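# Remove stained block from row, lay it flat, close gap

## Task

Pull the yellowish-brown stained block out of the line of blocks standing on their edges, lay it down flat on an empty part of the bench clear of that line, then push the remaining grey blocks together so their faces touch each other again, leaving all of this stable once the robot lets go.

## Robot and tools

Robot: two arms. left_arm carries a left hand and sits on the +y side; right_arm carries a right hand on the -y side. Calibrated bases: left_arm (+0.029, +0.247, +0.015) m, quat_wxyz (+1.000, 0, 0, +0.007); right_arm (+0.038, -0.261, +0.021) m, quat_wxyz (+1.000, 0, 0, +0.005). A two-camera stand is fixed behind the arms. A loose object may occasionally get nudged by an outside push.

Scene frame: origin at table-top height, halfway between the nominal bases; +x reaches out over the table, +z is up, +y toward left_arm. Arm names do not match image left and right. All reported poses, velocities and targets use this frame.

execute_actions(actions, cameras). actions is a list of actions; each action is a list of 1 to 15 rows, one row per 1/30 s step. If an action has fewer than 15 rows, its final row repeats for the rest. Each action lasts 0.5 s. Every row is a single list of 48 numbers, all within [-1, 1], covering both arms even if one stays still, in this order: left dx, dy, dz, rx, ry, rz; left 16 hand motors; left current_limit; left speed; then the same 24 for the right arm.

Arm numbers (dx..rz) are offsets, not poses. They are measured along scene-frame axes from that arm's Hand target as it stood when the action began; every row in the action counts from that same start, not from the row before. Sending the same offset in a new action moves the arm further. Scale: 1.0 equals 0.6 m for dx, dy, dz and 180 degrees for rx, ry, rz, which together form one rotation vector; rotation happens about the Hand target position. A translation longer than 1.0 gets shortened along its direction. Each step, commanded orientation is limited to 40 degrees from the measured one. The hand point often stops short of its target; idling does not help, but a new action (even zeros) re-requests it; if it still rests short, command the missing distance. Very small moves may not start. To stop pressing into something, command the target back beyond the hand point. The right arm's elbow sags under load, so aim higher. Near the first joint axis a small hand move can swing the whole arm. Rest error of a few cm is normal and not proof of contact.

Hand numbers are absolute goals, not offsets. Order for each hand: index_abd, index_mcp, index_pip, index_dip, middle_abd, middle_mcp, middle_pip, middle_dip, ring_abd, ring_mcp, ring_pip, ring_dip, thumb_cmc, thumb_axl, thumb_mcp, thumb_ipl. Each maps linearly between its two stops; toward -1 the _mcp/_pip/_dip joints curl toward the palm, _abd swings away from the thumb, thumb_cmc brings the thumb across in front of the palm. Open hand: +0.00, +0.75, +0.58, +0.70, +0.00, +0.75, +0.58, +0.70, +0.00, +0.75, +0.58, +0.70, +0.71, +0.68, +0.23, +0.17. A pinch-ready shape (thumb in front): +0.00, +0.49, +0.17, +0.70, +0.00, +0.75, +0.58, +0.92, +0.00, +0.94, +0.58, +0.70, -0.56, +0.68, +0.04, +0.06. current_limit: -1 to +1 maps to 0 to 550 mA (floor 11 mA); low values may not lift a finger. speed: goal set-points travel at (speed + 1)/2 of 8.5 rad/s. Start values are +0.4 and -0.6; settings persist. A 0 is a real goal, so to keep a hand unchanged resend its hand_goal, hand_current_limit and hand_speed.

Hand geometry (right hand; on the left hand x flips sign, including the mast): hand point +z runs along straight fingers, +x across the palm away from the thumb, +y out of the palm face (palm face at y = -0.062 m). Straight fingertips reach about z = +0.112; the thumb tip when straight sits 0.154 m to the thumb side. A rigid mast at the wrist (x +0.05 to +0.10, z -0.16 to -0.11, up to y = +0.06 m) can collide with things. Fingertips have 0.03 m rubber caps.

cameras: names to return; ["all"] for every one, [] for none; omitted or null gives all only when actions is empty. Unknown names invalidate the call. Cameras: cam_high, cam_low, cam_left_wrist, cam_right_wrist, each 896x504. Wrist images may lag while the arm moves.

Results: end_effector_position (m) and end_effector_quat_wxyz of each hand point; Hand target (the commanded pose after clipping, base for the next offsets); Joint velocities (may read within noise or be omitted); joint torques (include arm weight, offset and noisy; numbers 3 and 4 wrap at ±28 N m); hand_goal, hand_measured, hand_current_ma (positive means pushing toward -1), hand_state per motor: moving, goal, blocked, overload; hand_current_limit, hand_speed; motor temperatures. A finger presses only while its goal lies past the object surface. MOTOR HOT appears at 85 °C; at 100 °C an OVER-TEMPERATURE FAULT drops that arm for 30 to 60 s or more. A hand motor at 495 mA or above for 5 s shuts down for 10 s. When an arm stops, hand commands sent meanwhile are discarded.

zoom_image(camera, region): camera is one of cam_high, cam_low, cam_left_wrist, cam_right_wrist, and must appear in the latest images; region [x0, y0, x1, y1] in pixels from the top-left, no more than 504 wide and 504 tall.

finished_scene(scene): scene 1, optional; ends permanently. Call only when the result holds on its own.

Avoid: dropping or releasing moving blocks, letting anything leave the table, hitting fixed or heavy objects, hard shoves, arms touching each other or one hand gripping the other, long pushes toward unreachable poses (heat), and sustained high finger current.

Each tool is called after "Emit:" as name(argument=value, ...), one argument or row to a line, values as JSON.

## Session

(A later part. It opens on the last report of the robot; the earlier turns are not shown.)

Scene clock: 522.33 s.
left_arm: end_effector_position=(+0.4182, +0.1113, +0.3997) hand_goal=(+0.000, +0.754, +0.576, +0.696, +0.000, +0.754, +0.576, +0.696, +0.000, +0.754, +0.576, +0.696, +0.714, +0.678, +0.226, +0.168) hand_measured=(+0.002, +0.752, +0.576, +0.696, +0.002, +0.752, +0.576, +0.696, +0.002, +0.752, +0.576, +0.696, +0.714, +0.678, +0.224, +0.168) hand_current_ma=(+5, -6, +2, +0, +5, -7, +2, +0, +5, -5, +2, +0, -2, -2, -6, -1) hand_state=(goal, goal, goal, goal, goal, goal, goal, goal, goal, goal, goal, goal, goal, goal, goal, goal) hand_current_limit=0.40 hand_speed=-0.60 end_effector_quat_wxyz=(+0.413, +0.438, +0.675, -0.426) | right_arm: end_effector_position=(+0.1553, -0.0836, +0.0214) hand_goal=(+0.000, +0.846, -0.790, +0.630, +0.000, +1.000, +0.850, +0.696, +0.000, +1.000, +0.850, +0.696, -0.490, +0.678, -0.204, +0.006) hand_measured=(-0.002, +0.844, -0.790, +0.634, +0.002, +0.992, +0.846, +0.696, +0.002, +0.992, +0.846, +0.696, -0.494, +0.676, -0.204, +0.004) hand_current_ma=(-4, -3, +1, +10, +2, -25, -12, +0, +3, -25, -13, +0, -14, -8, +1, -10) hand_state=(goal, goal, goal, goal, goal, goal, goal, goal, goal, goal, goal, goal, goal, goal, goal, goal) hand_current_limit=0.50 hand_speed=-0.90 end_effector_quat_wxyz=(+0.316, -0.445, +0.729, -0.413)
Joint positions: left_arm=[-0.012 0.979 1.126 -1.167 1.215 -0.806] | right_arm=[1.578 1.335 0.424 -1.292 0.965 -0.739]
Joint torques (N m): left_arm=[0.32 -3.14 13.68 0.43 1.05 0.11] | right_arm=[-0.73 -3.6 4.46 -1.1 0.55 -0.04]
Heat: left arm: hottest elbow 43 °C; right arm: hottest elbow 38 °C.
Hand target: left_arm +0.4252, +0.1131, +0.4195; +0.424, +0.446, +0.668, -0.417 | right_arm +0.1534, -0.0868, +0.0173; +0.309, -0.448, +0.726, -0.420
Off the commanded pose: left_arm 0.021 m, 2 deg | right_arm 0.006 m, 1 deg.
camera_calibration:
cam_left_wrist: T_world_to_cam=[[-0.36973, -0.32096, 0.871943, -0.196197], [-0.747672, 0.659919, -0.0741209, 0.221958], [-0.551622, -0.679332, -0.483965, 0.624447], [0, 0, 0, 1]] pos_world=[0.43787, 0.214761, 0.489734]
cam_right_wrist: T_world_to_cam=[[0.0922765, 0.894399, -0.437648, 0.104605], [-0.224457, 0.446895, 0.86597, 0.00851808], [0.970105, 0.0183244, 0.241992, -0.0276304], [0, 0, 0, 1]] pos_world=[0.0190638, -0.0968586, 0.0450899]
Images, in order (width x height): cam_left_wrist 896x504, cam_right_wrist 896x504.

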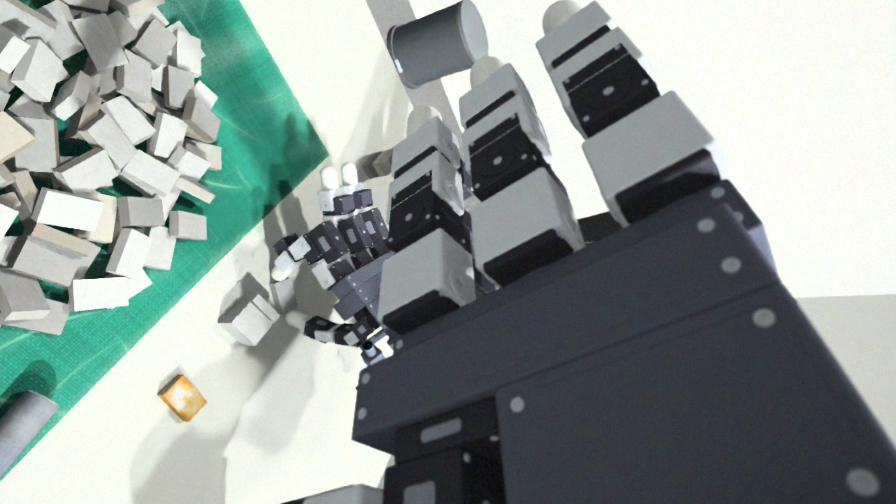

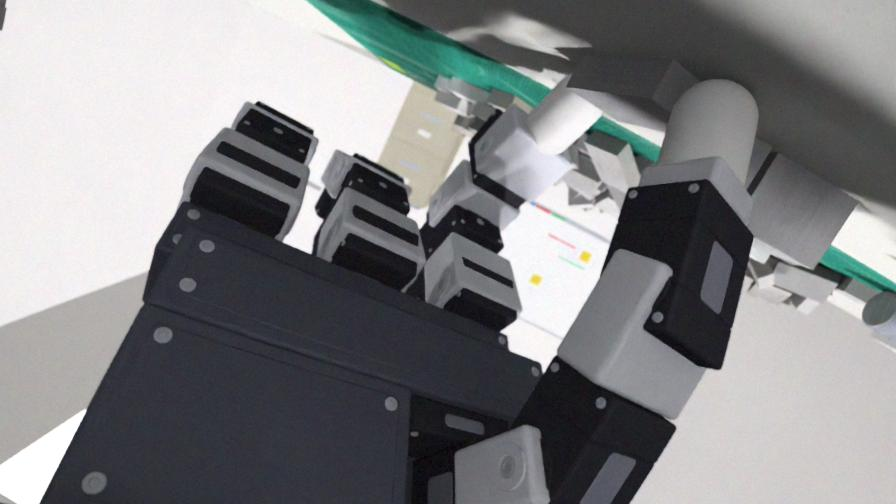

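Emit:
execute_actions(
  actions=[
    [[0,0,0,0,0,0,0,0.754,0.576,0.696,0,0.754,0.576,0.696,0,0.754,0.576,0.696,0.714,0.678,0.226,0.168,0.4,-0.6,0,0,0,0,0,0,0,0.81,-0.79,0.63,0,1,0.85,0.696,0,1,0.85,0.696,-0.49,0.678,-0.23,0.005,0.6,-0.92]],
    [[0,0,0,0,0,0,0,0.754,0.576,0.696,0,0.754,0.576,0.696,0,0.754,0.576,0.696,0.714,0.678,0.226,0.168,0.4,-0.6,0,0,0,0,0,0,0,0.76,-0.79,0.63,0,1,0.85,0.696,0,1,0.85,0.696,-0.49,0.678,-0.27,0.005,0.6,-0.92]],
  ],
  cameras=["cam_left_wrist", "cam_right_wrist"],
)

Emit:
zoom_image(
  camera="cam_left_wrist",
  region=[220, 230, 340, 330],
)

Emit:
zoom_image(
  camera="cam_right_wrist",
  region=[520, 30, 896, 250],
)

Scene clock: 525.00 s.
left_arm: end_effector_position=(+0.4182, +0.1113, +0.3997) hand_goal=(+0.000, +0.754, +0.576, +0.696, +0.000, +0.754, +0.576, +0.696, +0.000, +0.754, +0.576, +0.696, +0.714, +0.678, +0.226, +0.168) hand_measured=(+0.002, +0.752, +0.576, +0.696, +0.002, +0.752, +0.576, +0.696, +0.002, +0.752, +0.576, +0.696, +0.714, +0.678, +0.224, +0.168) hand_current_ma=(+5, -6, +2, +0, +5, -7, +2, +0, +5, -5, +2, +0, -2, -2, -6, -1) hand_state=(goal, goal, goal, goal, goal, goal, goal, goal, goal, goal, goal, goal, goal, goal, goal, goal) hand_current_limit=0.40 hand_speed=-0.60 end_effector_quat_wxyz=(+0.413, +0.438, +0.675, -0.426) | right_arm: end_effector_position=(+0.1554, -0.0836, +0.0215) hand_goal=(+0.000, +0.760, -0.790, +0.630, +0.000, +1.000, +0.850, +0.696, +0.000, +1.000, +0.850, +0.696, -0.490, +0.678, -0.270, +0.006) hand_measured=(-0.002, +0.832, -0.784, +0.634, +0.002, +0.992, +0.846, +0.696, +0.002, +0.992, +0.846, +0.696, -0.496, +0.674, -0.214, +0.016) hand_current_ma=(-4, +315, +19, +10, +2, -25, -12, +0, +3, -25, -13, +0, -16, -11, +296, +39) hand_state=(goal, blocked, goal, goal, goal, goal, goal, goal, goal, goal, goal, goal, goal, goal, blocked, goal) hand_current_limit=0.60 hand_speed=-0.92 end_effector_quat_wxyz=(+0.316, -0.444, +0.730, -0.413)
Joint positions: left_arm=[-0.012 0.979 1.126 -1.167 1.215 -0.806] | right_arm=[1.578 1.335 0.424 -1.293 0.965 -0.736]
Joint torques (N m): left_arm=[0.38 -3.08 13.67 0.42 1.05 0.11] | right_arm=[-0.73 -3.6 4.46 -1.09 0.55 -0.07]
Heat: left arm: hottest elbow 43 °C; right arm: hottest elbow 38 °C.
Hand target: left_arm +0.4252, +0.1131, +0.4195; +0.424, +0.446, +0.668, -0.417 | right_arm +0.1534, -0.0869, +0.0173; +0.309, -0.448, +0.726, -0.420
Off the commanded pose: left_arm 0.021 m, 2 deg | right_arm 0.006 m, 1 deg.
camera_calibration:
cam_left_wrist: T_world_to_cam=[[-0.36973, -0.32096, 0.871943, -0.196197], [-0.747672, 0.659919, -0.0741209, 0.221958], [-0.551622, -0.679332, -0.483965, 0.624447], [0, 0, 0, 1]] pos_world=[0.43787, 0.214761, 0.489734]
cam_right_wrist: T_world_to_cam=[[0.093979, 0.895043, -0.435966, 0.104289], [-0.224723, 0.445674, 0.86653, 0.00824428], [0.96988, 0.016536, 0.243021, -0.0278533], [0, 0, 0, 1]] pos_world=[0.0190661, -0.0965569, 0.0450916]
Images, in order (width x height): cam_left_wrist 896x504, cam_right_wrist 896x504.

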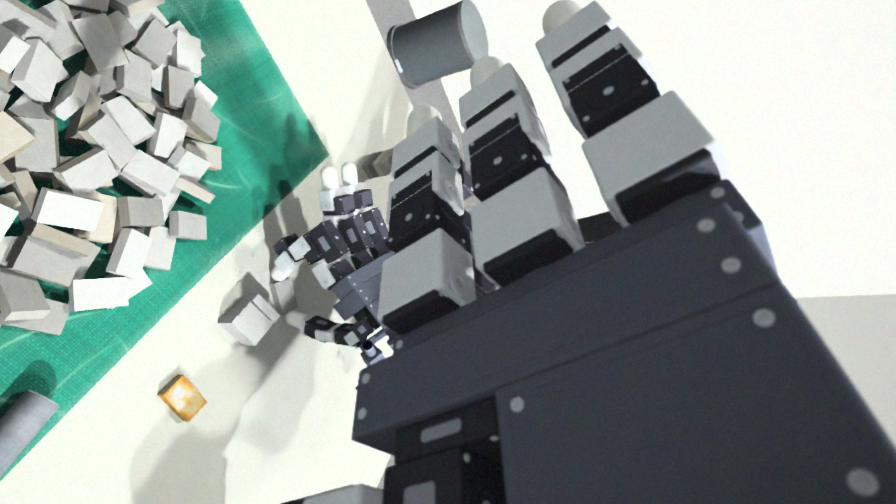

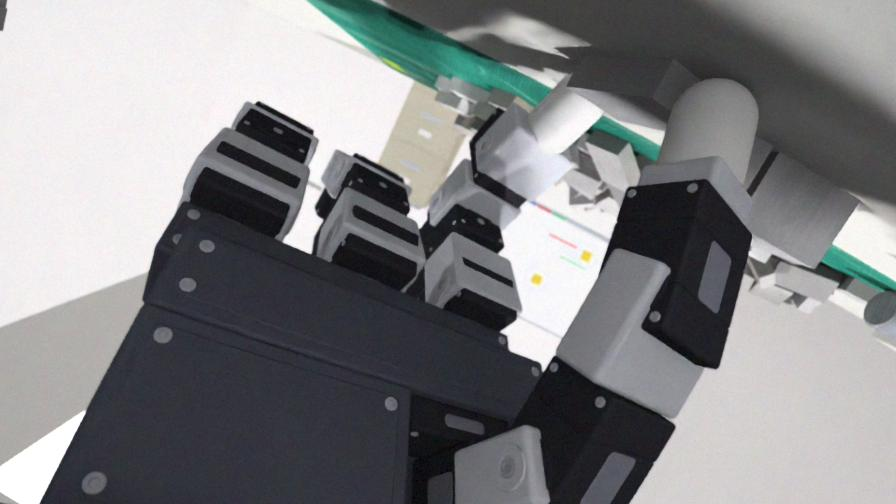

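Scaled by 4.200 from the camera's 896x504 image, which has a finer 1280x720 frame.

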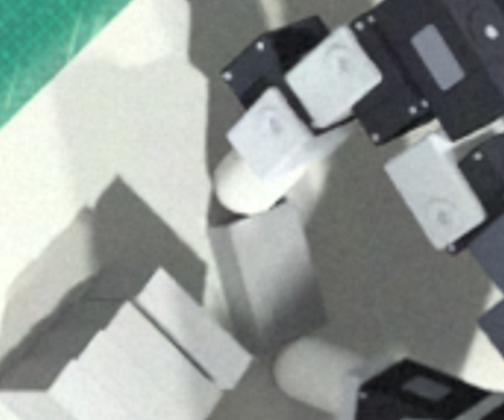

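Scaled by 1.340 from the camera's 896x504 image, which has a finer 1280x720 frame.

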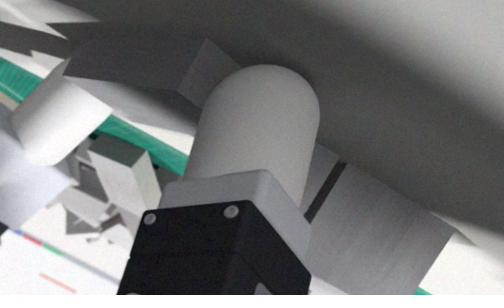

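Emit:
execute_actions(
  actions=[
    [[0,0,0,0,0,0,0,0.754,0.576,0.696,0,0.754,0.576,0.696,0,0.754,0.576,0.696,0.714,0.678,0.226,0.168,0.4,-0.6,0,0,0,0,0,0,0,0.70,-0.79,0.61,0,1,0.85,0.696,0,1,0.85,0.696,-0.49,0.678,-0.33,0.0,0.7,-0.92]],
    [[0,0,0,0,0,0,0,0.754,0.576,0.696,0,0.754,0.576,0.696,0,0.754,0.576,0.696,0.714,0.678,0.226,0.168,0.4,-0.6,0,0.001,0.010,0,0,0,0,0.66,-0.79,0.60,0,1,0.85,0.696,0,1,0.85,0.696,-0.49,0.678,-0.37,0.0,0.7,-0.92]],
    [[0,0,0,0,0,0,0,0.754,0.576,0.696,0,0.754,0.576,0.696,0,0.754,0.576,0.696,0.714,0.678,0.226,0.168,0.4,-0.6,0,0.001,0.010,0,0,0,0,0.66,-0.79,0.60,0,1,0.85,0.696,0,1,0.85,0.696,-0.49,0.678,-0.37,0.0,0.7,-0.92]],
  ],
  cameras=["cam_left_wrist", "cam_right_wrist"],
)

Emit:
zoom_image(
  camera="cam_left_wrist",
  region=[220, 230, 340, 330],
)

Emit:
zoom_image(
  camera="cam_right_wrist",
  region=[520, 30, 896, 250],
)

Scene clock: 527.30 s.
left_arm: end_effector_position=(+0.4182, +0.1113, +0.3997) hand_goal=(+0.000, +0.754, +0.576, +0.696, +0.000, +0.754, +0.576, +0.696, +0.000, +0.754, +0.576, +0.696, +0.714, +0.678, +0.226, +0.168) hand_measured=(+0.002, +0.752, +0.576, +0.696, +0.002, +0.752, +0.576, +0.696, +0.002, +0.752, +0.576, +0.696, +0.714, +0.678, +0.224, +0.168) hand_current_ma=(+5, -6, +2, +0, +5, -7, +2, +0, +5, -5, +2, +0, -2, -2, -6, -1) hand_state=(goal, goal, goal, goal, goal, goal, goal, goal, goal, goal, goal, goal, goal, goal, goal, goal) hand_current_limit=0.40 hand_speed=-0.60 end_effector_quat_wxyz=(+0.413, +0.438, +0.675, -0.426) | right_arm: end_effector_position=(+0.1549, -0.0903, +0.0245) hand_goal=(+0.000, +0.660, -0.790, +0.600, +0.000, +1.000, +0.850, +0.696, +0.000, +1.000, +0.850, +0.696, -0.490, +0.678, -0.370, +0.000) hand_measured=(+0.000, +0.798, -0.746, +0.620, +0.002, +0.992, +0.846, +0.696, +0.002, +0.992, +0.846, +0.696, -0.494, +0.674, -0.220, +0.022) hand_current_ma=(+2, +467, +168, +66, +2, -25, -12, +0, +3, -25, -13, +0, -13, -12, +467, +109) hand_state=(goal, blocked, blocked, goal, goal, goal, goal, goal, goal, goal, goal, goal, goal, goal, blocked, blocked) hand_current_limit=0.70 hand_speed=-0.92 end_effector_quat_wxyz=(+0.309, -0.446, +0.727, -0.422)
Joint positions: left_arm=[-0.012 0.979 1.126 -1.167 1.215 -0.806] | right_arm=[1.578 1.326 0.424 -1.33 0.958 -0.729]
Joint torques (N m): left_arm=[0.32 -3.14 13.68 0.44 1.05 0.11] | right_arm=[-0.73 -6.01 5.53 -1.8 0.86 -0.15]
Heat: left arm: hottest elbow 43 °C; right arm: hottest elbow 38 °C.
Hand target: left_arm +0.4252, +0.1131, +0.4195; +0.424, +0.446, +0.668, -0.417 | right_arm +0.1534, -0.0857, +0.0293; +0.309, -0.449, +0.726, -0.420
Off the commanded pose: left_arm 0.021 m, 2 deg | right_arm 0.007 m, 0 deg.
camera_calibration:
cam_left_wrist: T_world_to_cam=[[-0.36973, -0.32096, 0.871943, -0.196197], [-0.747672, 0.659919, -0.0741209, 0.221958], [-0.551622, -0.679332, -0.483965, 0.624447], [0, 0, 0, 1]] pos_world=[0.43787, 0.214761, 0.489734]
cam_right_wrist: T_world_to_cam=[[0.0990376, 0.884127, -0.456629, 0.110415], [-0.218982, 0.467, 0.856713, 0.0098146], [0.97069, 0.0151468, 0.239859, -0.0281822], [0, 0, 0, 1]] pos_world=[0.0185701, -0.101778, 0.0487703]
Images, in order (width x height): cam_left_wrist 896x504, cam_right_wrist 896x504.

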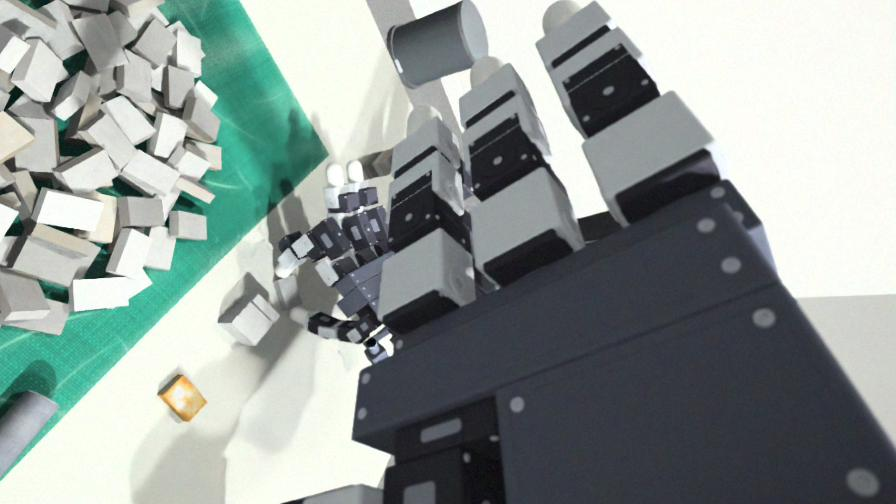

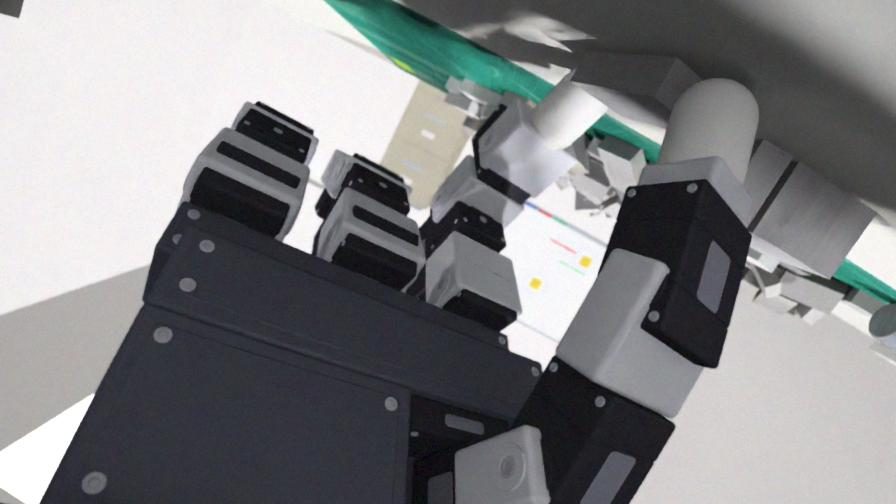

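Scaled by 4.200 from the camera's 896x504 image, which has a finer 1280x720 frame.

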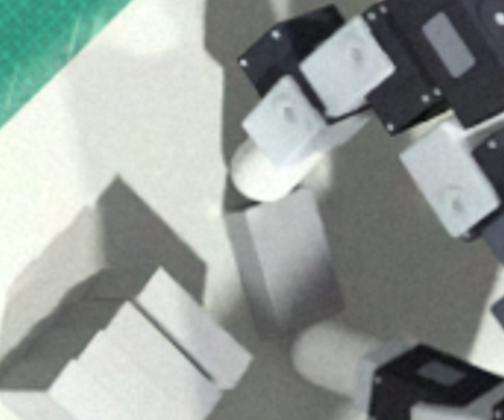

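Scaled by 1.340 from the camera's 896x504 image, which has a finer 1280x720 frame.

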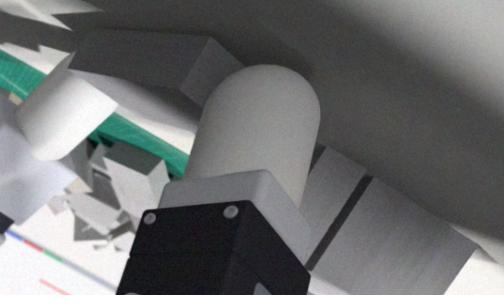

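Emit:
execute_actions(
  actions=[
    [[0,0,0,0,0,0,0,0.754,0.576,0.696,0,0.754,0.576,0.696,0,0.754,0.576,0.696,0.714,0.678,0.226,0.168,0.4,-0.6,0.003,0.005,0.014,0,0,0,0,0.66,-0.79,0.60,0,1,0.85,0.696,0,1,0.85,0.696,-0.49,0.678,-0.37,0.0,0.7,-0.92]],
    [[0,0,0,0,0,0,0,0.754,0.576,0.696,0,0.754,0.576,0.696,0,0.754,0.576,0.696,0.714,0.678,0.226,0.168,0.4,-0.6,0.003,0.005,0.014,0,0,0,0,0.66,-0.79,0.60,0,1,0.85,0.696,0,1,0.85,0.696,-0.49,0.678,-0.37,0.0,0.7,-0.92]],
    [[0,0,0,0,0,0,0,0.754,0.576,0.696,0,0.754,0.576,0.696,0,0.754,0.576,0.696,0.714,0.678,0.226,0.168,0.4,-0.6,0.003,0.005,0.014,0,0,0,0,0.66,-0.79,0.60,0,1,0.85,0.696,0,1,0.85,0.696,-0.49,0.678,-0.37,0.0,0.7,-0.92]],
  ],
  cameras=["cam_left_wrist", "cam_right_wrist"],
)

Emit:
zoom_image(
  camera="cam_left_wrist",
  region=[220, 230, 340, 330],
)

Emit:
zoom_image(
  camera="cam_right_wrist",
  region=[520, 30, 896, 250],
)

Scene clock: 529.50 s.
left_arm: end_effector_position=(+0.4182, +0.1113, +0.3997) hand_goal=(+0.000, +0.754, +0.576, +0.696, +0.000, +0.754, +0.576, +0.696, +0.000, +0.754, +0.576, +0.696, +0.714, +0.678, +0.226, +0.168) hand_measured=(+0.002, +0.752, +0.576, +0.696, +0.002, +0.752, +0.576, +0.696, +0.002, +0.752, +0.576, +0.696, +0.714, +0.678, +0.224, +0.168) hand_current_ma=(+5, -6, +2, +0, +5, -7, +2, +0, +5, -5, +2, +0, -2, -2, -6, -1) hand_state=(goal, goal, goal, goal, goal, goal, goal, goal, goal, goal, goal, goal, goal, goal, goal, goal) hand_current_limit=0.40 hand_speed=-0.60 end_effector_quat_wxyz=(+0.413, +0.438, +0.675, -0.426) | right_arm: end_effector_position=(+0.1574, -0.0926, +0.0432) hand_goal=(+0.000, +0.660, -0.790, +0.600, +0.000, +1.000, +0.850, +0.696, +0.000, +1.000, +0.850, +0.696, -0.490, +0.678, -0.370, +0.000) hand_measured=(+0.000, +0.798, -0.744, +0.620, +0.002, +0.992, +0.846, +0.696, +0.002, +0.992, +0.846, +0.696, -0.494, +0.674, -0.220, +0.022) hand_current_ma=(+2, +468, +173, +68, +2, -25, -12, +0, +3, -25, -13, +0, -13, -12, +467, +110) hand_state=(goal, blocked, blocked, blocked, goal, goal, goal, goal, goal, goal, goal, goal, goal, goal, blocked, blocked) hand_current_limit=0.70 hand_speed=-0.92 end_effector_quat_wxyz=(+0.304, -0.453, +0.721, -0.428)
Joint positions: left_arm=[-0.012 0.979 1.126 -1.167 1.215 -0.806] | right_arm=[1.563 1.262 0.445 -1.409 0.97 -0.764]
Joint torques (N m): left_arm=[0.32 -3.14 13.65 0.42 1.05 0.11] | right_arm=[-1.73 -5.66 8.03 -1.77 1.13 -0.21]
Heat: left arm: hottest elbow 43 °C; right arm: hottest elbow 38 °C.
Hand target: left_arm +0.4252, +0.1131, +0.4195; +0.424, +0.446, +0.668, -0.417 | right_arm +0.1588, -0.0768, +0.0545; +0.309, -0.448, +0.726, -0.420
Off the commanded pose: left_arm 0.021 m, 2 deg | right_arm 0.020 m, 1 deg.
camera_calibration:
cam_left_wrist: T_world_to_cam=[[-0.36973, -0.32096, 0.871943, -0.196197], [-0.747672, 0.659919, -0.0741209, 0.221958], [-0.551622, -0.679332, -0.483965, 0.624447], [0, 0, 0, 1]] pos_world=[0.43787, 0.214761, 0.489734]
cam_right_wrist: T_world_to_cam=[[0.0907524, 0.874212, -0.476988, 0.121981], [-0.220541, 0.484715, 0.846412, -0.00223033], [0.971147, 0.0283813, 0.236788, -0.0336944], [0, 0, 0, 1]] pos_world=[0.0211603, -0.1046, 0.0680495]
Images, in order (width x height): cam_left_wrist 896x504, cam_right_wrist 896x504.

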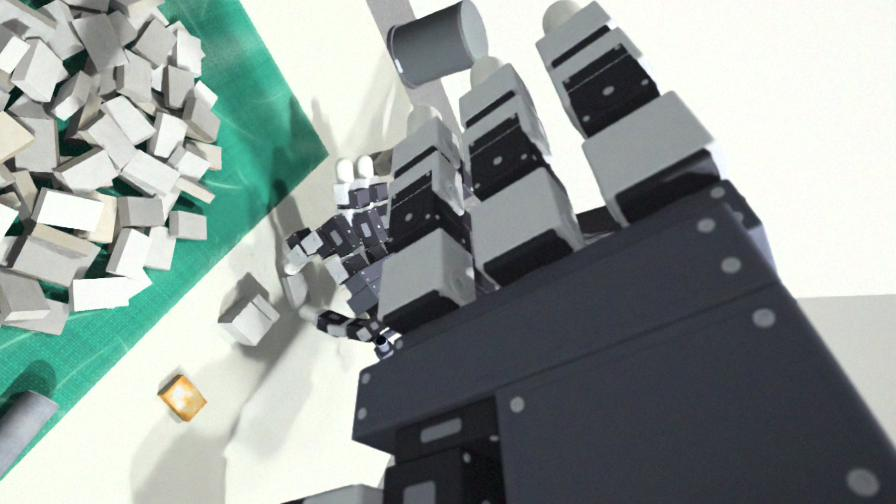

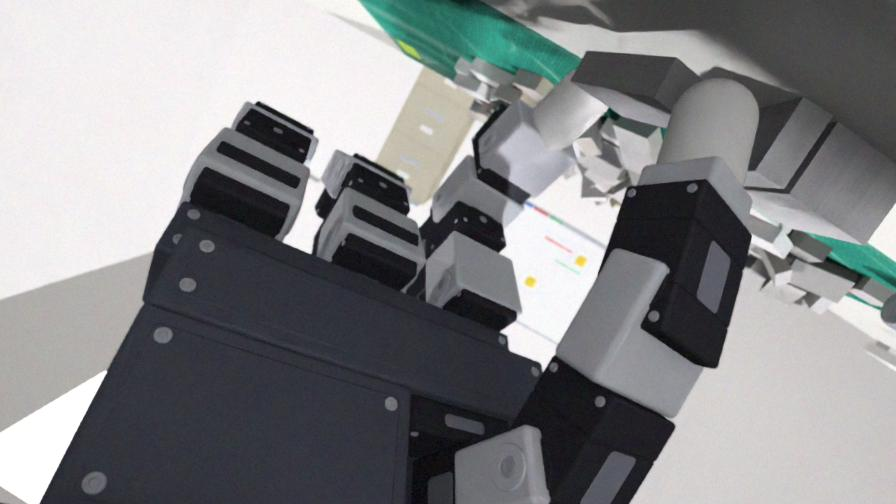

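Scaled by 4.200 from the camera's 896x504 image, which has a finer 1280x720 frame.

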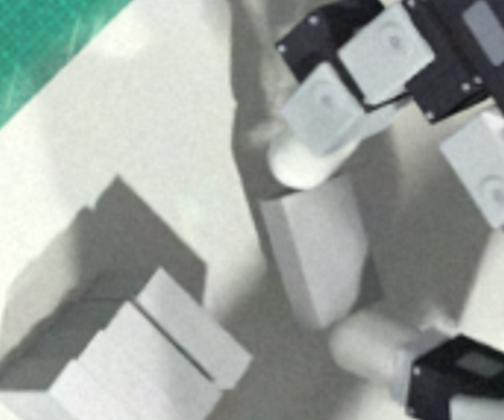

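Scaled by 1.340 from the camera's 896x504 image, which has a finer 1280x720 frame.

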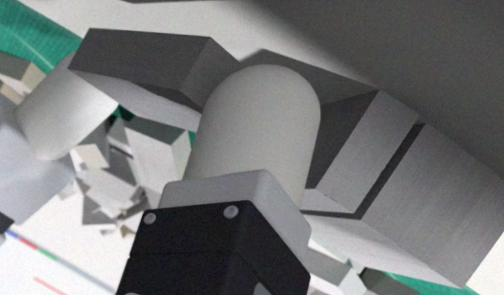

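Emit:
execute_actions(
  actions=[
    [[0,0,0,0,0,0,0,0.754,0.576,0.696,0,0.754,0.576,0.696,0,0.754,0.576,0.696,0.714,0.678,0.226,0.168,0.4,-0.6,0.007,0.005,0.014,0,0,0,0,0.66,-0.79,0.60,0,1,0.85,0.696,0,1,0.85,0.696,-0.49,0.678,-0.37,0.0,0.7,-0.92]],
    [[0,0,0,0,0,0,0,0.754,0.576,0.696,0,0.754,0.576,0.696,0,0.754,0.576,0.696,0.714,0.678,0.226,0.168,0.4,-0.6,0.007,0.005,0.014,0,0,0,0,0.66,-0.79,0.60,0,1,0.85,0.696,0,1,0.85,0.696,-0.49,0.678,-0.37,0.0,0.7,-0.92]],
    [[0,0,0,0,0,0,0,0.754,0.576,0.696,0,0.754,0.576,0.696,0,0.754,0.576,0.696,0.714,0.678,0.226,0.168,0.4,-0.6,0.007,0.005,0.014,0,0,0,0,0.66,-0.79,0.60,0,1,0.85,0.696,0,1,0.85,0.696,-0.49,0.678,-0.37,0.0,0.7,-0.92]],
    [[0,0,0,0,0,0,0,0.754,0.576,0.696,0,0.754,0.576,0.696,0,0.754,0.576,0.696,0.714,0.678,0.226,0.168,0.4,-0.6,0.007,0.005,0.014,0,0,0,0,0.66,-0.79,0.60,0,1,0.85,0.696,0,1,0.85,0.696,-0.49,0.678,-0.37,0.0,0.7,-0.92]],
    [[0,0,0,0,0,0,0,0.754,0.576,0.696,0,0.754,0.576,0.696,0,0.754,0.576,0.696,0.714,0.678,0.226,0.168,0.4,-0.6,0.007,0.005,0.014,0,0,0,0,0.66,-0.79,0.60,0,1,0.85,0.696,0,1,0.85,0.696,-0.49,0.678,-0.37,0.0,0.7,-0.92]],
  ],
  cameras=["cam_left_wrist", "cam_right_wrist"],
)

Emit:
zoom_image(
  camera="cam_left_wrist",
  region=[230, 200, 370, 320],
)

Scene clock: 533.00 s.
left_arm: end_effector_position=(+0.4182, +0.1113, +0.3997) hand_goal=(+0.000, +0.754, +0.576, +0.696, +0.000, +0.754, +0.576, +0.696, +0.000, +0.754, +0.576, +0.696, +0.714, +0.678, +0.226, +0.168) hand_measured=(+0.002, +0.752, +0.576, +0.696, +0.002, +0.752, +0.576, +0.696, +0.002, +0.752, +0.576, +0.696, +0.714, +0.678, +0.224, +0.168) hand_current_ma=(+5, -6, +2, +0, +5, -7, +2, +0, +5, -5, +2, +0, -2, -2, -6, -1) hand_state=(goal, goal, goal, goal, goal, goal, goal, goal, goal, goal, goal, goal, goal, goal, goal, goal) hand_current_limit=0.40 hand_speed=-0.60 end_effector_quat_wxyz=(+0.413, +0.438, +0.675, -0.426) | right_arm: end_effector_position=(+0.1764, -0.0788, +0.0806) hand_goal=(+0.000, +0.660, -0.790, +0.600, +0.000, +1.000, +0.850, +0.696, +0.000, +1.000, +0.850, +0.696, -0.490, +0.678, -0.370, +0.000) hand_measured=(+0.000, +0.798, -0.744, +0.620, +0.002, +0.992, +0.846, +0.696, +0.002, +0.992, +0.846, +0.696, -0.494, +0.674, -0.220, +0.022) hand_current_ma=(+2, +468, +175, +69, +2, -25, -12, +0, +3, -25, -13, +0, -13, -12, +467, +111) hand_state=(goal, blocked, blocked, blocked, goal, goal, goal, goal, goal, goal, goal, goal, goal, goal, blocked, blocked) hand_current_limit=0.70 hand_speed=-0.92 end_effector_quat_wxyz=(+0.301, -0.455, +0.719, -0.430)
Joint positions: left_arm=[-0.012 0.979 1.126 -1.167 1.215 -0.806] | right_arm=[1.466 1.169 0.525 -1.463 1.021 -0.915]
Joint torques (N m): left_arm=[0.32 -3.08 13.68 0.44 1.05 0.1] | right_arm=[-1.73 -5.66 9.78 -1.5 1.24 -0.23]
Heat: left arm: hottest elbow 43 °C; right arm: hottest elbow 38 °C.
Hand target: left_arm +0.4252, +0.1131, +0.4195; +0.424, +0.446, +0.668, -0.417 | right_arm +0.1798, -0.0618, +0.0965; +0.309, -0.448, +0.726, -0.420
Off the commanded pose: left_arm 0.021 m, 2 deg | right_arm 0.024 m, 2 deg.
camera_calibration:
cam_left_wrist: T_world_to_cam=[[-0.36973, -0.32096, 0.871943, -0.196197], [-0.747672, 0.659919, -0.0741209, 0.221958], [-0.551622, -0.679332, -0.483965, 0.624447], [0, 0, 0, 1]] pos_world=[0.43787, 0.214761, 0.489734]
cam_right_wrist: T_world_to_cam=[[0.0888872, 0.870103, -0.484788, 0.126707], [-0.217122, 0.491936, 0.843123, -0.0361554], [0.972089, 0.0303153, 0.232645, -0.0611768], [0, 0, 0, 1]] pos_world=[0.0403565, -0.0906077, 0.106142]
Images, in order (width x height): cam_left_wrist 896x504, cam_right_wrist 896x504.

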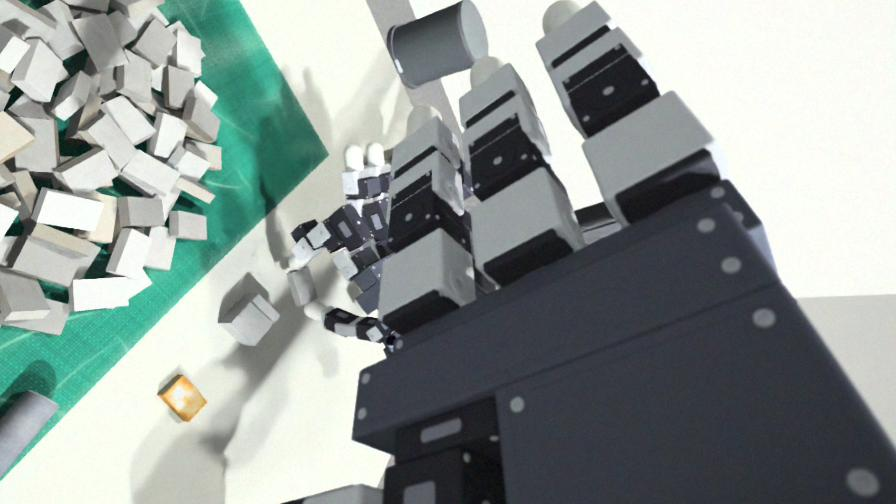

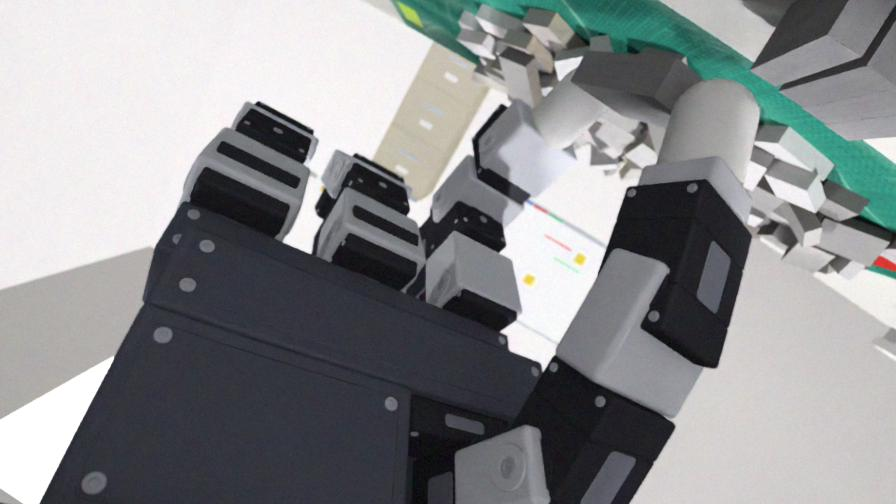

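Scaled by 3.600 from the camera's 896x504 image, which has a finer 1280x720 frame.

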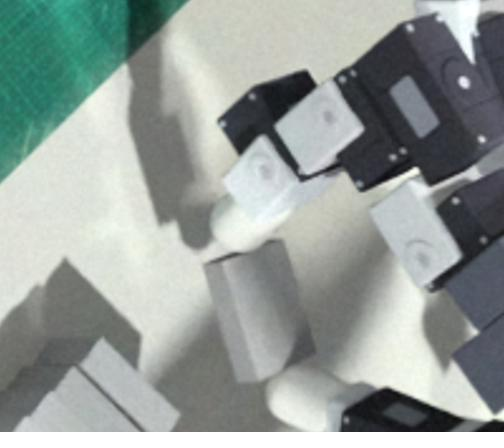

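Emit:
execute_actions(
  actions=[
    [[0,0,0,0,0,0,0,0.754,0.576,0.696,0,0.754,0.576,0.696,0,0.754,0.576,0.696,0.714,0.678,0.226,0.168,0.4,-0.6,0.0019,0.003,0.004,-0.0413,0.0109,0.0124,0,0.66,-0.79,0.60,0,1,0.85,0.696,0,1,0.85,0.696,-0.49,0.678,-0.37,0.0,0.7,-0.92]],
    [[0,0,0,0,0,0,0,0.754,0.576,0.696,0,0.754,0.576,0.696,0,0.754,0.576,0.696,0.714,0.678,0.226,0.168,0.4,-0.6,0.0019,0.003,0.004,-0.0413,0.0109,0.0124,0,0.66,-0.79,0.60,0,1,0.85,0.696,0,1,0.85,0.696,-0.49,0.678,-0.37,0.0,0.7,-0.92]],
    [[0,0,0,0,0,0,0,0.754,0.576,0.696,0,0.754,0.576,0.696,0,0.754,0.576,0.696,0.714,0.678,0.226,0.168,0.4,-0.6,0.0019,0.003,0.004,-0.0413,0.0109,0.0124,0,0.66,-0.79,0.60,0,1,0.85,0.696,0,1,0.85,0.696,-0.49,0.678,-0.37,0.0,0.7,-0.92]],
  ],
  cameras=["cam_left_wrist"],
)

Emit:
zoom_image(
  camera="cam_left_wrist",
  region=[230, 200, 370, 320],
)

Scene clock: 538.23 s.
left_arm: end_effector_position=(+0.4182, +0.1113, +0.3997) hand_goal=(+0.000, +0.754, +0.576, +0.696, +0.000, +0.754, +0.576, +0.696, +0.000, +0.754, +0.576, +0.696, +0.714, +0.678, +0.226, +0.168) hand_measured=(+0.002, +0.752, +0.576, +0.696, +0.002, +0.752, +0.576, +0.696, +0.002, +0.752, +0.576, +0.696, +0.714, +0.678, +0.224, +0.168) hand_current_ma=(+5, -6, +2, +0, +5, -7, +2, +0, +5, -5, +2, +0, -2, -2, -6, -1) hand_state=(goal, goal, goal, goal, goal, goal, goal, goal, goal, goal, goal, goal, goal, goal, goal, goal) hand_current_limit=0.40 hand_speed=-0.60 end_effector_quat_wxyz=(+0.413, +0.438, +0.675, -0.426) | right_arm: end_effector_position=(+0.1793, -0.0702, +0.0929) hand_goal=(+0.000, +0.660, -0.790, +0.600, +0.000, +1.000, +0.850, +0.696, +0.000, +1.000, +0.850, +0.696, -0.490, +0.678, -0.370, +0.000) hand_measured=(+0.000, +0.796, -0.744, +0.620, +0.002, +0.992, +0.846, +0.696, +0.002, +0.992, +0.846, +0.696, -0.492, +0.676, -0.220, +0.024) hand_current_ma=(+2, +468, +175, +69, +2, -25, -12, +0, +3, -26, -13, +0, -5, -8, +467, +113) hand_state=(goal, blocked, blocked, blocked, goal, goal, goal, goal, goal, goal, goal, goal, goal, goal, blocked, blocked) hand_current_limit=0.70 hand_speed=-0.92 end_effector_quat_wxyz=(+0.201, -0.563, +0.616, -0.513)
Joint positions: left_arm=[-0.012 0.979 1.126 -1.167 1.215 -0.806] | right_arm=[1.434 1.336 0.673 -1.557 1.055 -1.22]
Joint torques (N m): left_arm=[0.26 -3.08 13.7 0.44 1.06 0.1] | right_arm=[-1.79 -6.77 9.26 -1.78 1.15 -0.31]
Heat: left arm: hottest elbow 43 °C; right arm: hottest elbow 38 °C.
Hand target: left_arm +0.4252, +0.1131, +0.4195; +0.424, +0.446, +0.668, -0.417 | right_arm +0.1832, -0.0564, +0.1037; +0.203, -0.562, +0.619, -0.510
Off the commanded pose: left_arm 0.021 m, 2 deg | right_arm 0.018 m, 1 deg.
camera_calibration:
cam_left_wrist: T_world_to_cam=[[-0.36973, -0.32096, 0.871943, -0.196197], [-0.747672, 0.659919, -0.0741209, 0.221958], [-0.551622, -0.679332, -0.483965, 0.624447], [0, 0, 0, 1]] pos_world=[0.43787, 0.214761, 0.489734]
Images, in order (width x height): cam_left_wrist 896x504.

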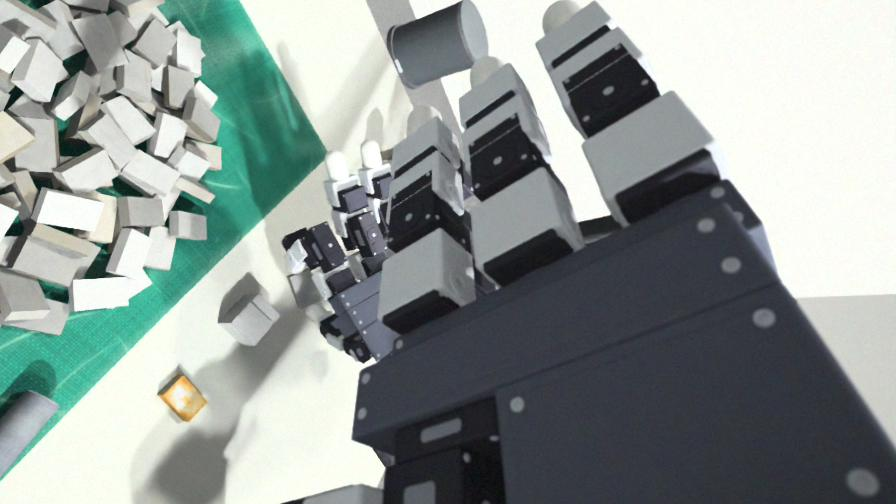

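Scaled by 3.600 from the camera's 896x504 image, which has a finer 1280x720 frame.

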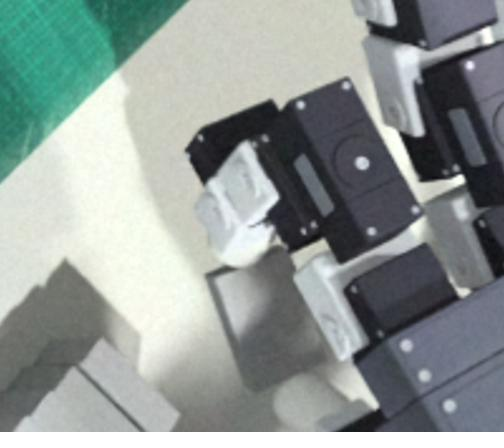

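Emit:
execute_actions(
  actions=[
    [[0,0,0,0,0,0,0,0.754,0.576,0.696,0,0.754,0.576,0.696,0,0.754,0.576,0.696,0.714,0.678,0.226,0.168,0.4,-0.6,0.0019,0.003,0.003,-0.0413,0.0109,0.0124,0,0.66,-0.79,0.60,0,1,0.85,0.696,0,1,0.85,0.696,-0.49,0.678,-0.37,0.0,0.7,-0.92]],
    [[0,0,0,0,0,0,0,0.754,0.576,0.696,0,0.754,0.576,0.696,0,0.754,0.576,0.696,0.714,0.678,0.226,0.168,0.4,-0.6,0.0019,0.003,0.003,-0.0413,0.0109,0.0124,0,0.66,-0.79,0.60,0,1,0.85,0.696,0,1,0.85,0.696,-0.49,0.678,-0.37,0.0,0.7,-0.92]],
    [[0,0,0,0,0,0,0,0.754,0.576,0.696,0,0.754,0.576,0.696,0,0.754,0.576,0.696,0.714,0.678,0.226,0.168,0.4,-0.6,0.0019,0.003,0.003,-0.0413,0.0109,0.0124,0,0.66,-0.79,0.60,0,1,0.85,0.696,0,1,0.85,0.696,-0.49,0.678,-0.37,0.0,0.7,-0.92]],
  ],
  cameras=["cam_left_wrist", "cam_right_wrist"],
)

Emit:
zoom_image(
  camera="cam_left_wrist",
  region=[230, 200, 370, 320],
)

Scene clock: 540.63 s.
left_arm: end_effector_position=(+0.4182, +0.1113, +0.3997) hand_goal=(+0.000, +0.754, +0.576, +0.696, +0.000, +0.754, +0.576, +0.696, +0.000, +0.754, +0.576, +0.696, +0.714, +0.678, +0.226, +0.168) hand_measured=(+0.002, +0.752, +0.576, +0.696, +0.002, +0.752, +0.576, +0.696, +0.002, +0.752, +0.576, +0.696, +0.714, +0.678, +0.224, +0.168) hand_current_ma=(+5, -6, +2, +0, +5, -7, +2, +0, +5, -5, +2, +0, -2, -2, -6, -1) hand_state=(goal, goal, goal, goal, goal, goal, goal, goal, goal, goal, goal, goal, goal, goal, goal, goal) hand_current_limit=0.40 hand_speed=-0.60 end_effector_quat_wxyz=(+0.413, +0.438, +0.675, -0.426) | right_arm: end_effector_position=(+0.1829, -0.0626, +0.1004) hand_goal=(+0.000, +0.660, -0.790, +0.600, +0.000, +1.000, +0.850, +0.696, +0.000, +1.000, +0.850, +0.696, -0.490, +0.678, -0.370, +0.000) hand_measured=(+0.000, +0.796, -0.744, +0.620, +0.002, +0.992, +0.846, +0.696, +0.002, +0.992, +0.846, +0.696, -0.486, +0.680, -0.220, +0.024) hand_current_ma=(+2, +467, +175, +69, +2, -25, -12, +0, +3, -26, -13, +0, +10, +4, +468, +113) hand_state=(goal, blocked, blocked, blocked, goal, goal, goal, goal, goal, goal, goal, goal, goal, goal, blocked, blocked) hand_current_limit=0.70 hand_speed=-0.92 end_effector_quat_wxyz=(-0.090, +0.649, -0.485, +0.579)
Joint positions: left_arm=[-0.012 0.979 1.126 -1.167 1.215 -0.806] | right_arm=[1.428 1.528 0.8 -1.655 1.097 -1.477]
Joint torques (N m): left_arm=[0.32 -3.08 13.7 0.42 1.05 0.11] | right_arm=[-1.73 -9.11 8.4 -2.13 1.04 -0.38]
Heat: left arm: hottest elbow 43 °C; right arm: hottest elbow 38 °C.
Hand target: left_arm +0.4252, +0.1131, +0.4195; +0.424, +0.446, +0.668, -0.417 | right_arm +0.1866, -0.0510, +0.1091; -0.088, +0.651, -0.485, +0.578
Off the commanded pose: left_arm 0.021 m, 2 deg | right_arm 0.015 m, 0 deg.
camera_calibration:
cam_left_wrist: T_world_to_cam=[[-0.36973, -0.32096, 0.871943, -0.196197], [-0.747672, 0.659919, -0.0741209, 0.221958], [-0.551622, -0.679332, -0.483965, 0.624447], [0, 0, 0, 1]] pos_world=[0.43787, 0.214761, 0.489734]
cam_right_wrist: T_world_to_cam=[[-0.202707, 0.298441, -0.932654, 0.184123], [-0.259612, 0.901967, 0.345047, 0.0240788], [0.944199, 0.312071, -0.105356, -0.0158268], [0, 0, 0, 1]] pos_world=[0.0585178, -0.0717292, 0.161747]
Images, in order (width x height): cam_left_wrist 896x504, cam_right_wrist 896x504.

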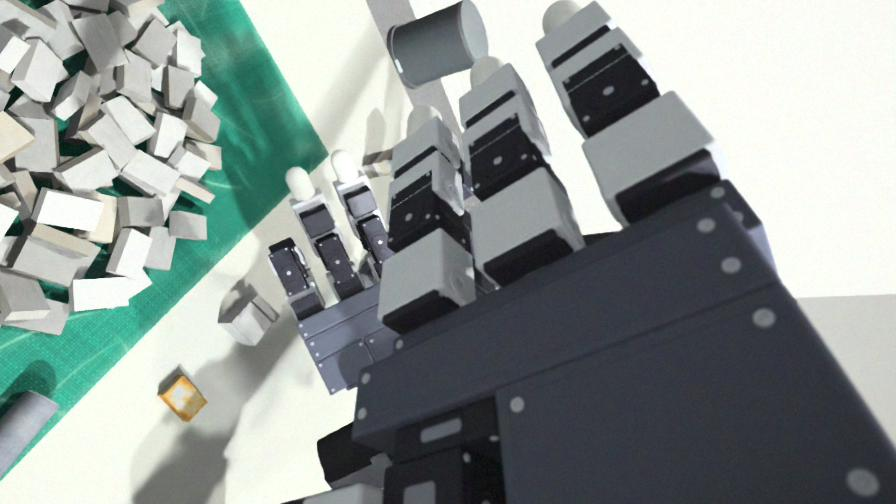

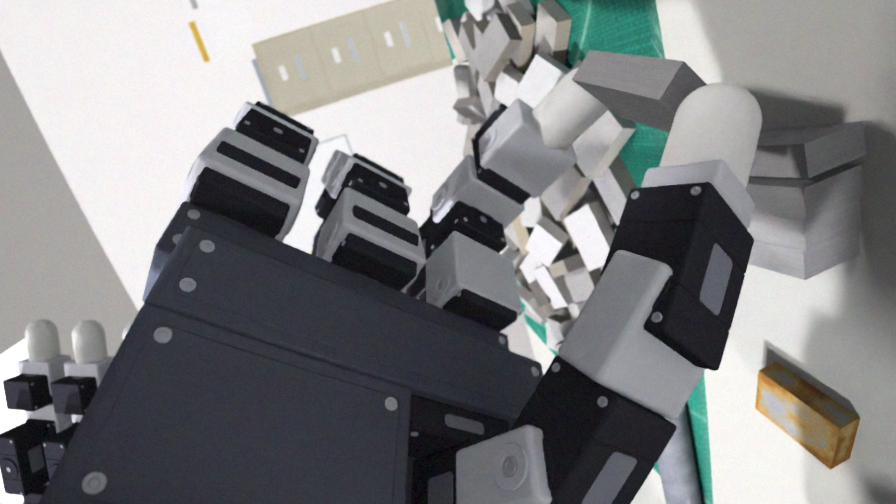

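Scaled by 3.600 from the camera's 896x504 image, which has a finer 1280x720 frame.

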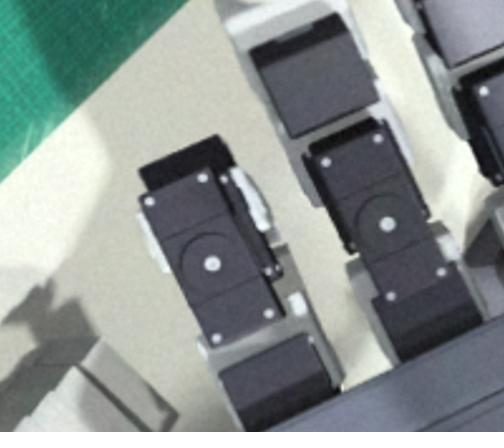

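Emit:
execute_actions(
  actions=[
    [[0,0,0,0,0,0,0,0.754,0.576,0.696,0,0.754,0.576,0.696,0,0.754,0.576,0.696,0.714,0.678,0.226,0.168,0.4,-0.6,0.0019,0.002,0.0025,-0.0413,0.0109,0.0124,0,0.66,-0.79,0.60,0,1,0.85,0.696,0,1,0.85,0.696,-0.49,0.678,-0.37,0.0,0.7,-0.92]],
    [[0,0,0,0,0,0,0,0.754,0.576,0.696,0,0.754,0.576,0.696,0,0.754,0.576,0.696,0.714,0.678,0.226,0.168,0.4,-0.6,0.0019,0.002,0.0025,-0.0413,0.0109,0.0124,0,0.66,-0.79,0.60,0,1,0.85,0.696,0,1,0.85,0.696,-0.49,0.678,-0.37,0.0,0.7,-0.92]],
    [[0,0,0,0,0,0,0,0.754,0.576,0.696,0,0.754,0.576,0.696,0,0.754,0.576,0.696,0.714,0.678,0.226,0.168,0.4,-0.6,0.0019,0.002,0.0025,-0.0413,0.0109,0.0124,0,0.66,-0.79,0.60,0,1,0.85,0.696,0,1,0.85,0.696,-0.49,0.678,-0.37,0.0,0.7,-0.92]],
  ],
  cameras=["cam_left_wrist", "cam_right_wrist", "cam_low"],
)

Emit:
zoom_image(
  camera="cam_right_wrist",
  region=[500, 30, 896, 290],
)

Emit:
zoom_image(
  camera="cam_low",
  region=[380, 170, 520, 270],
)

Scene clock: 543.00 s.
left_arm: end_effector_position=(+0.4182, +0.1113, +0.3997) hand_goal=(+0.000, +0.754, +0.576, +0.696, +0.000, +0.754, +0.576, +0.696, +0.000, +0.754, +0.576, +0.696, +0.714, +0.678, +0.226, +0.168) hand_measured=(+0.002, +0.752, +0.576, +0.696, +0.002, +0.752, +0.576, +0.696, +0.002, +0.752, +0.576, +0.696, +0.714, +0.678, +0.224, +0.168) hand_current_ma=(+5, -6, +2, +0, +5, -7, +2, +0, +5, -5, +2, +0, -2, -2, -6, -1) hand_state=(goal, goal, goal, goal, goal, goal, goal, goal, goal, goal, goal, goal, goal, goal, goal, goal) hand_current_limit=0.40 hand_speed=-0.60 end_effector_quat_wxyz=(+0.413, +0.438, +0.675, -0.426) | right_arm: end_effector_position=(+0.1884, -0.0592, +0.1068) hand_goal=(+0.000, +0.660, -0.790, +0.600, +0.000, +1.000, +0.850, +0.696, +0.000, +1.000, +0.850, +0.696, -0.490, +0.678, -0.370, +0.000) hand_measured=(+0.000, +0.796, -0.744, +0.620, +0.002, +0.992, +0.846, +0.696, +0.002, +0.992, +0.846, +0.696, -0.482, +0.682, -0.220, +0.024) hand_current_ma=(+2, +467, +175, +69, +2, -25, -12, +0, +3, -26, -13, +0, +23, +14, +468, +113) hand_state=(goal, blocked, blocked, blocked, goal, goal, goal, goal, goal, goal, goal, goal, goal, goal, blocked, blocked) hand_current_limit=0.70 hand_speed=-0.92 end_effector_quat_wxyz=(+0.022, +0.718, -0.335, +0.609)
Joint positions: left_arm=[-0.012 0.979 1.126 -1.167 1.215 -0.806] | right_arm=[1.428 1.668 0.875 -1.677 1.146 -1.797]
Joint torques (N m): left_arm=[0.26 -3.14 13.67 0.43 1.05 0.1] | right_arm=[-1.03 -10.52 7.65 -2.19 0.99 -0.43]
Heat: left arm: hottest elbow 43 °C; right arm: hottest elbow 38 °C.
Hand target: left_arm +0.4252, +0.1131, +0.4195; +0.424, +0.446, +0.668, -0.417 | right_arm +0.1901, -0.0473, +0.1137; +0.031, +0.711, -0.329, +0.621
Off the commanded pose: left_arm 0.021 m, 2 deg | right_arm 0.014 m, 2 deg.
joint sent to its limit (right arm) — joint 4 (wrist pitch), lower limit. The joint targets still meet the commanded pose.
camera_calibration:
cam_left_wrist: T_world_to_cam=[[-0.36973, -0.32096, 0.871943, -0.196197], [-0.747672, 0.659919, -0.0741209, 0.221958], [-0.551622, -0.679332, -0.483965, 0.624447], [0, 0, 0, 1]] pos_world=[0.43787, 0.214761, 0.489734]
cam_right_wrist: T_world_to_cam=[[-0.33313, -0.0814326, -0.939358, 0.192969], [-0.354396, 0.934026, 0.0447113, 0.0719797], [0.873743, 0.347799, -0.340012, 0.0189826], [0, 0, 0, 1]] pos_world=[0.0732072, -0.0581191, 0.184503]
Images, in order (width x height): cam_low 896x504, cam_left_wrist 896x504, cam_right_wrist 896x504.

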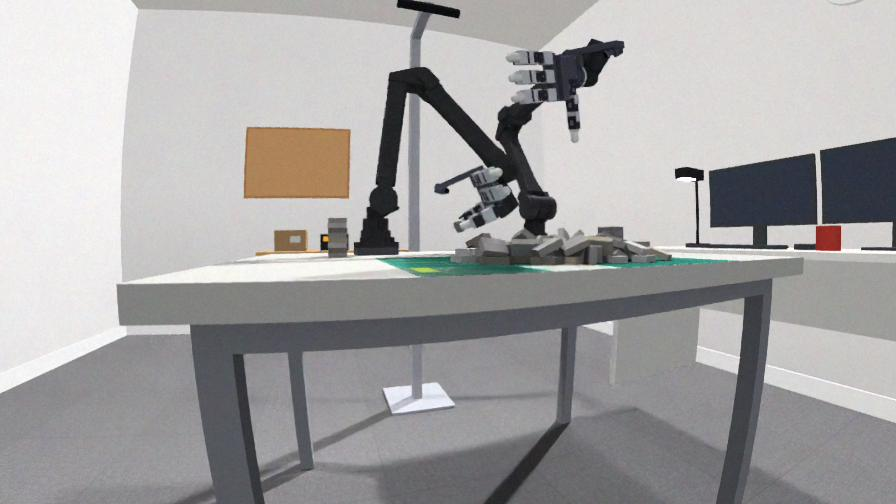

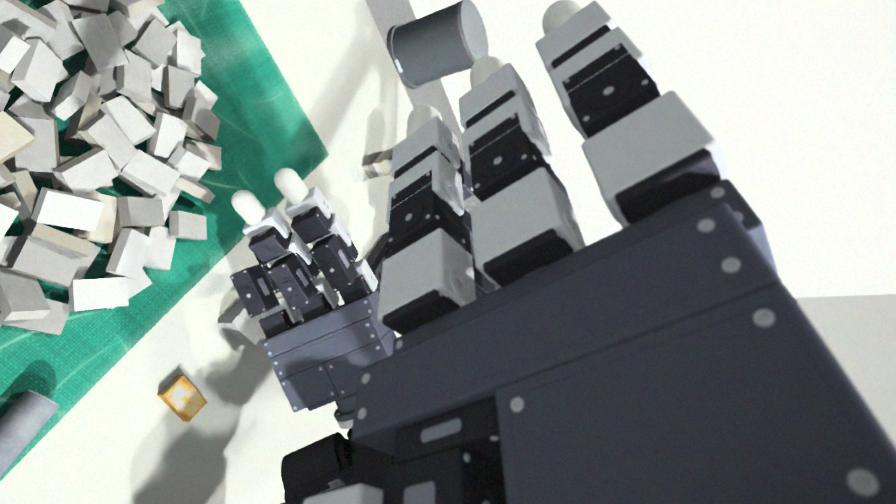

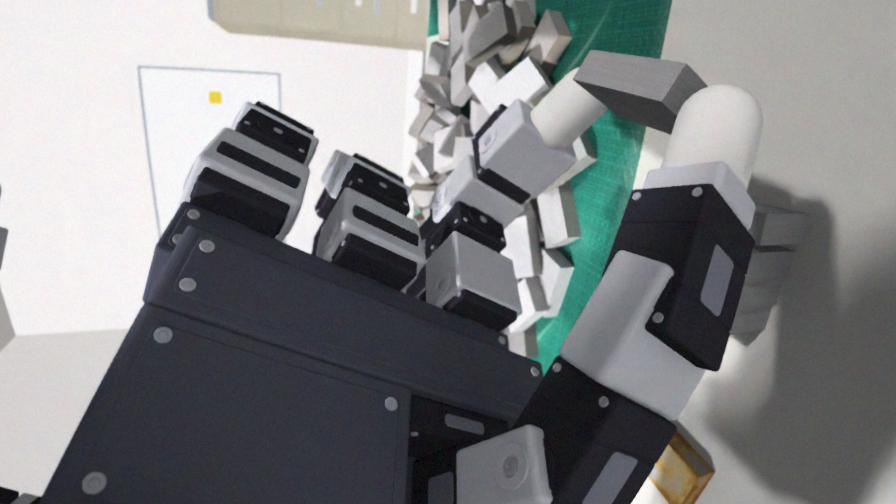

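Scaled by 1.273 from the camera's 896x504 image, which has a finer 1280x720 frame.

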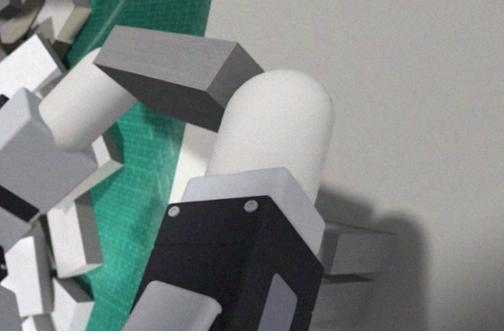

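Scaled by 3.600 from the camera's 896x504 image, which has a finer 1280x720 frame.

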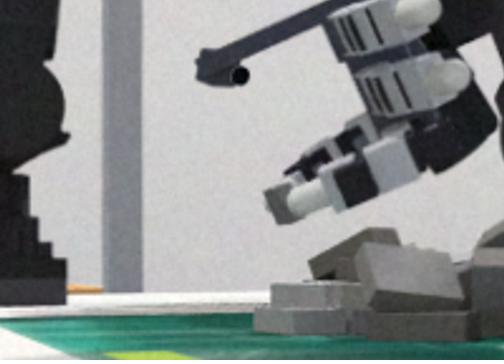

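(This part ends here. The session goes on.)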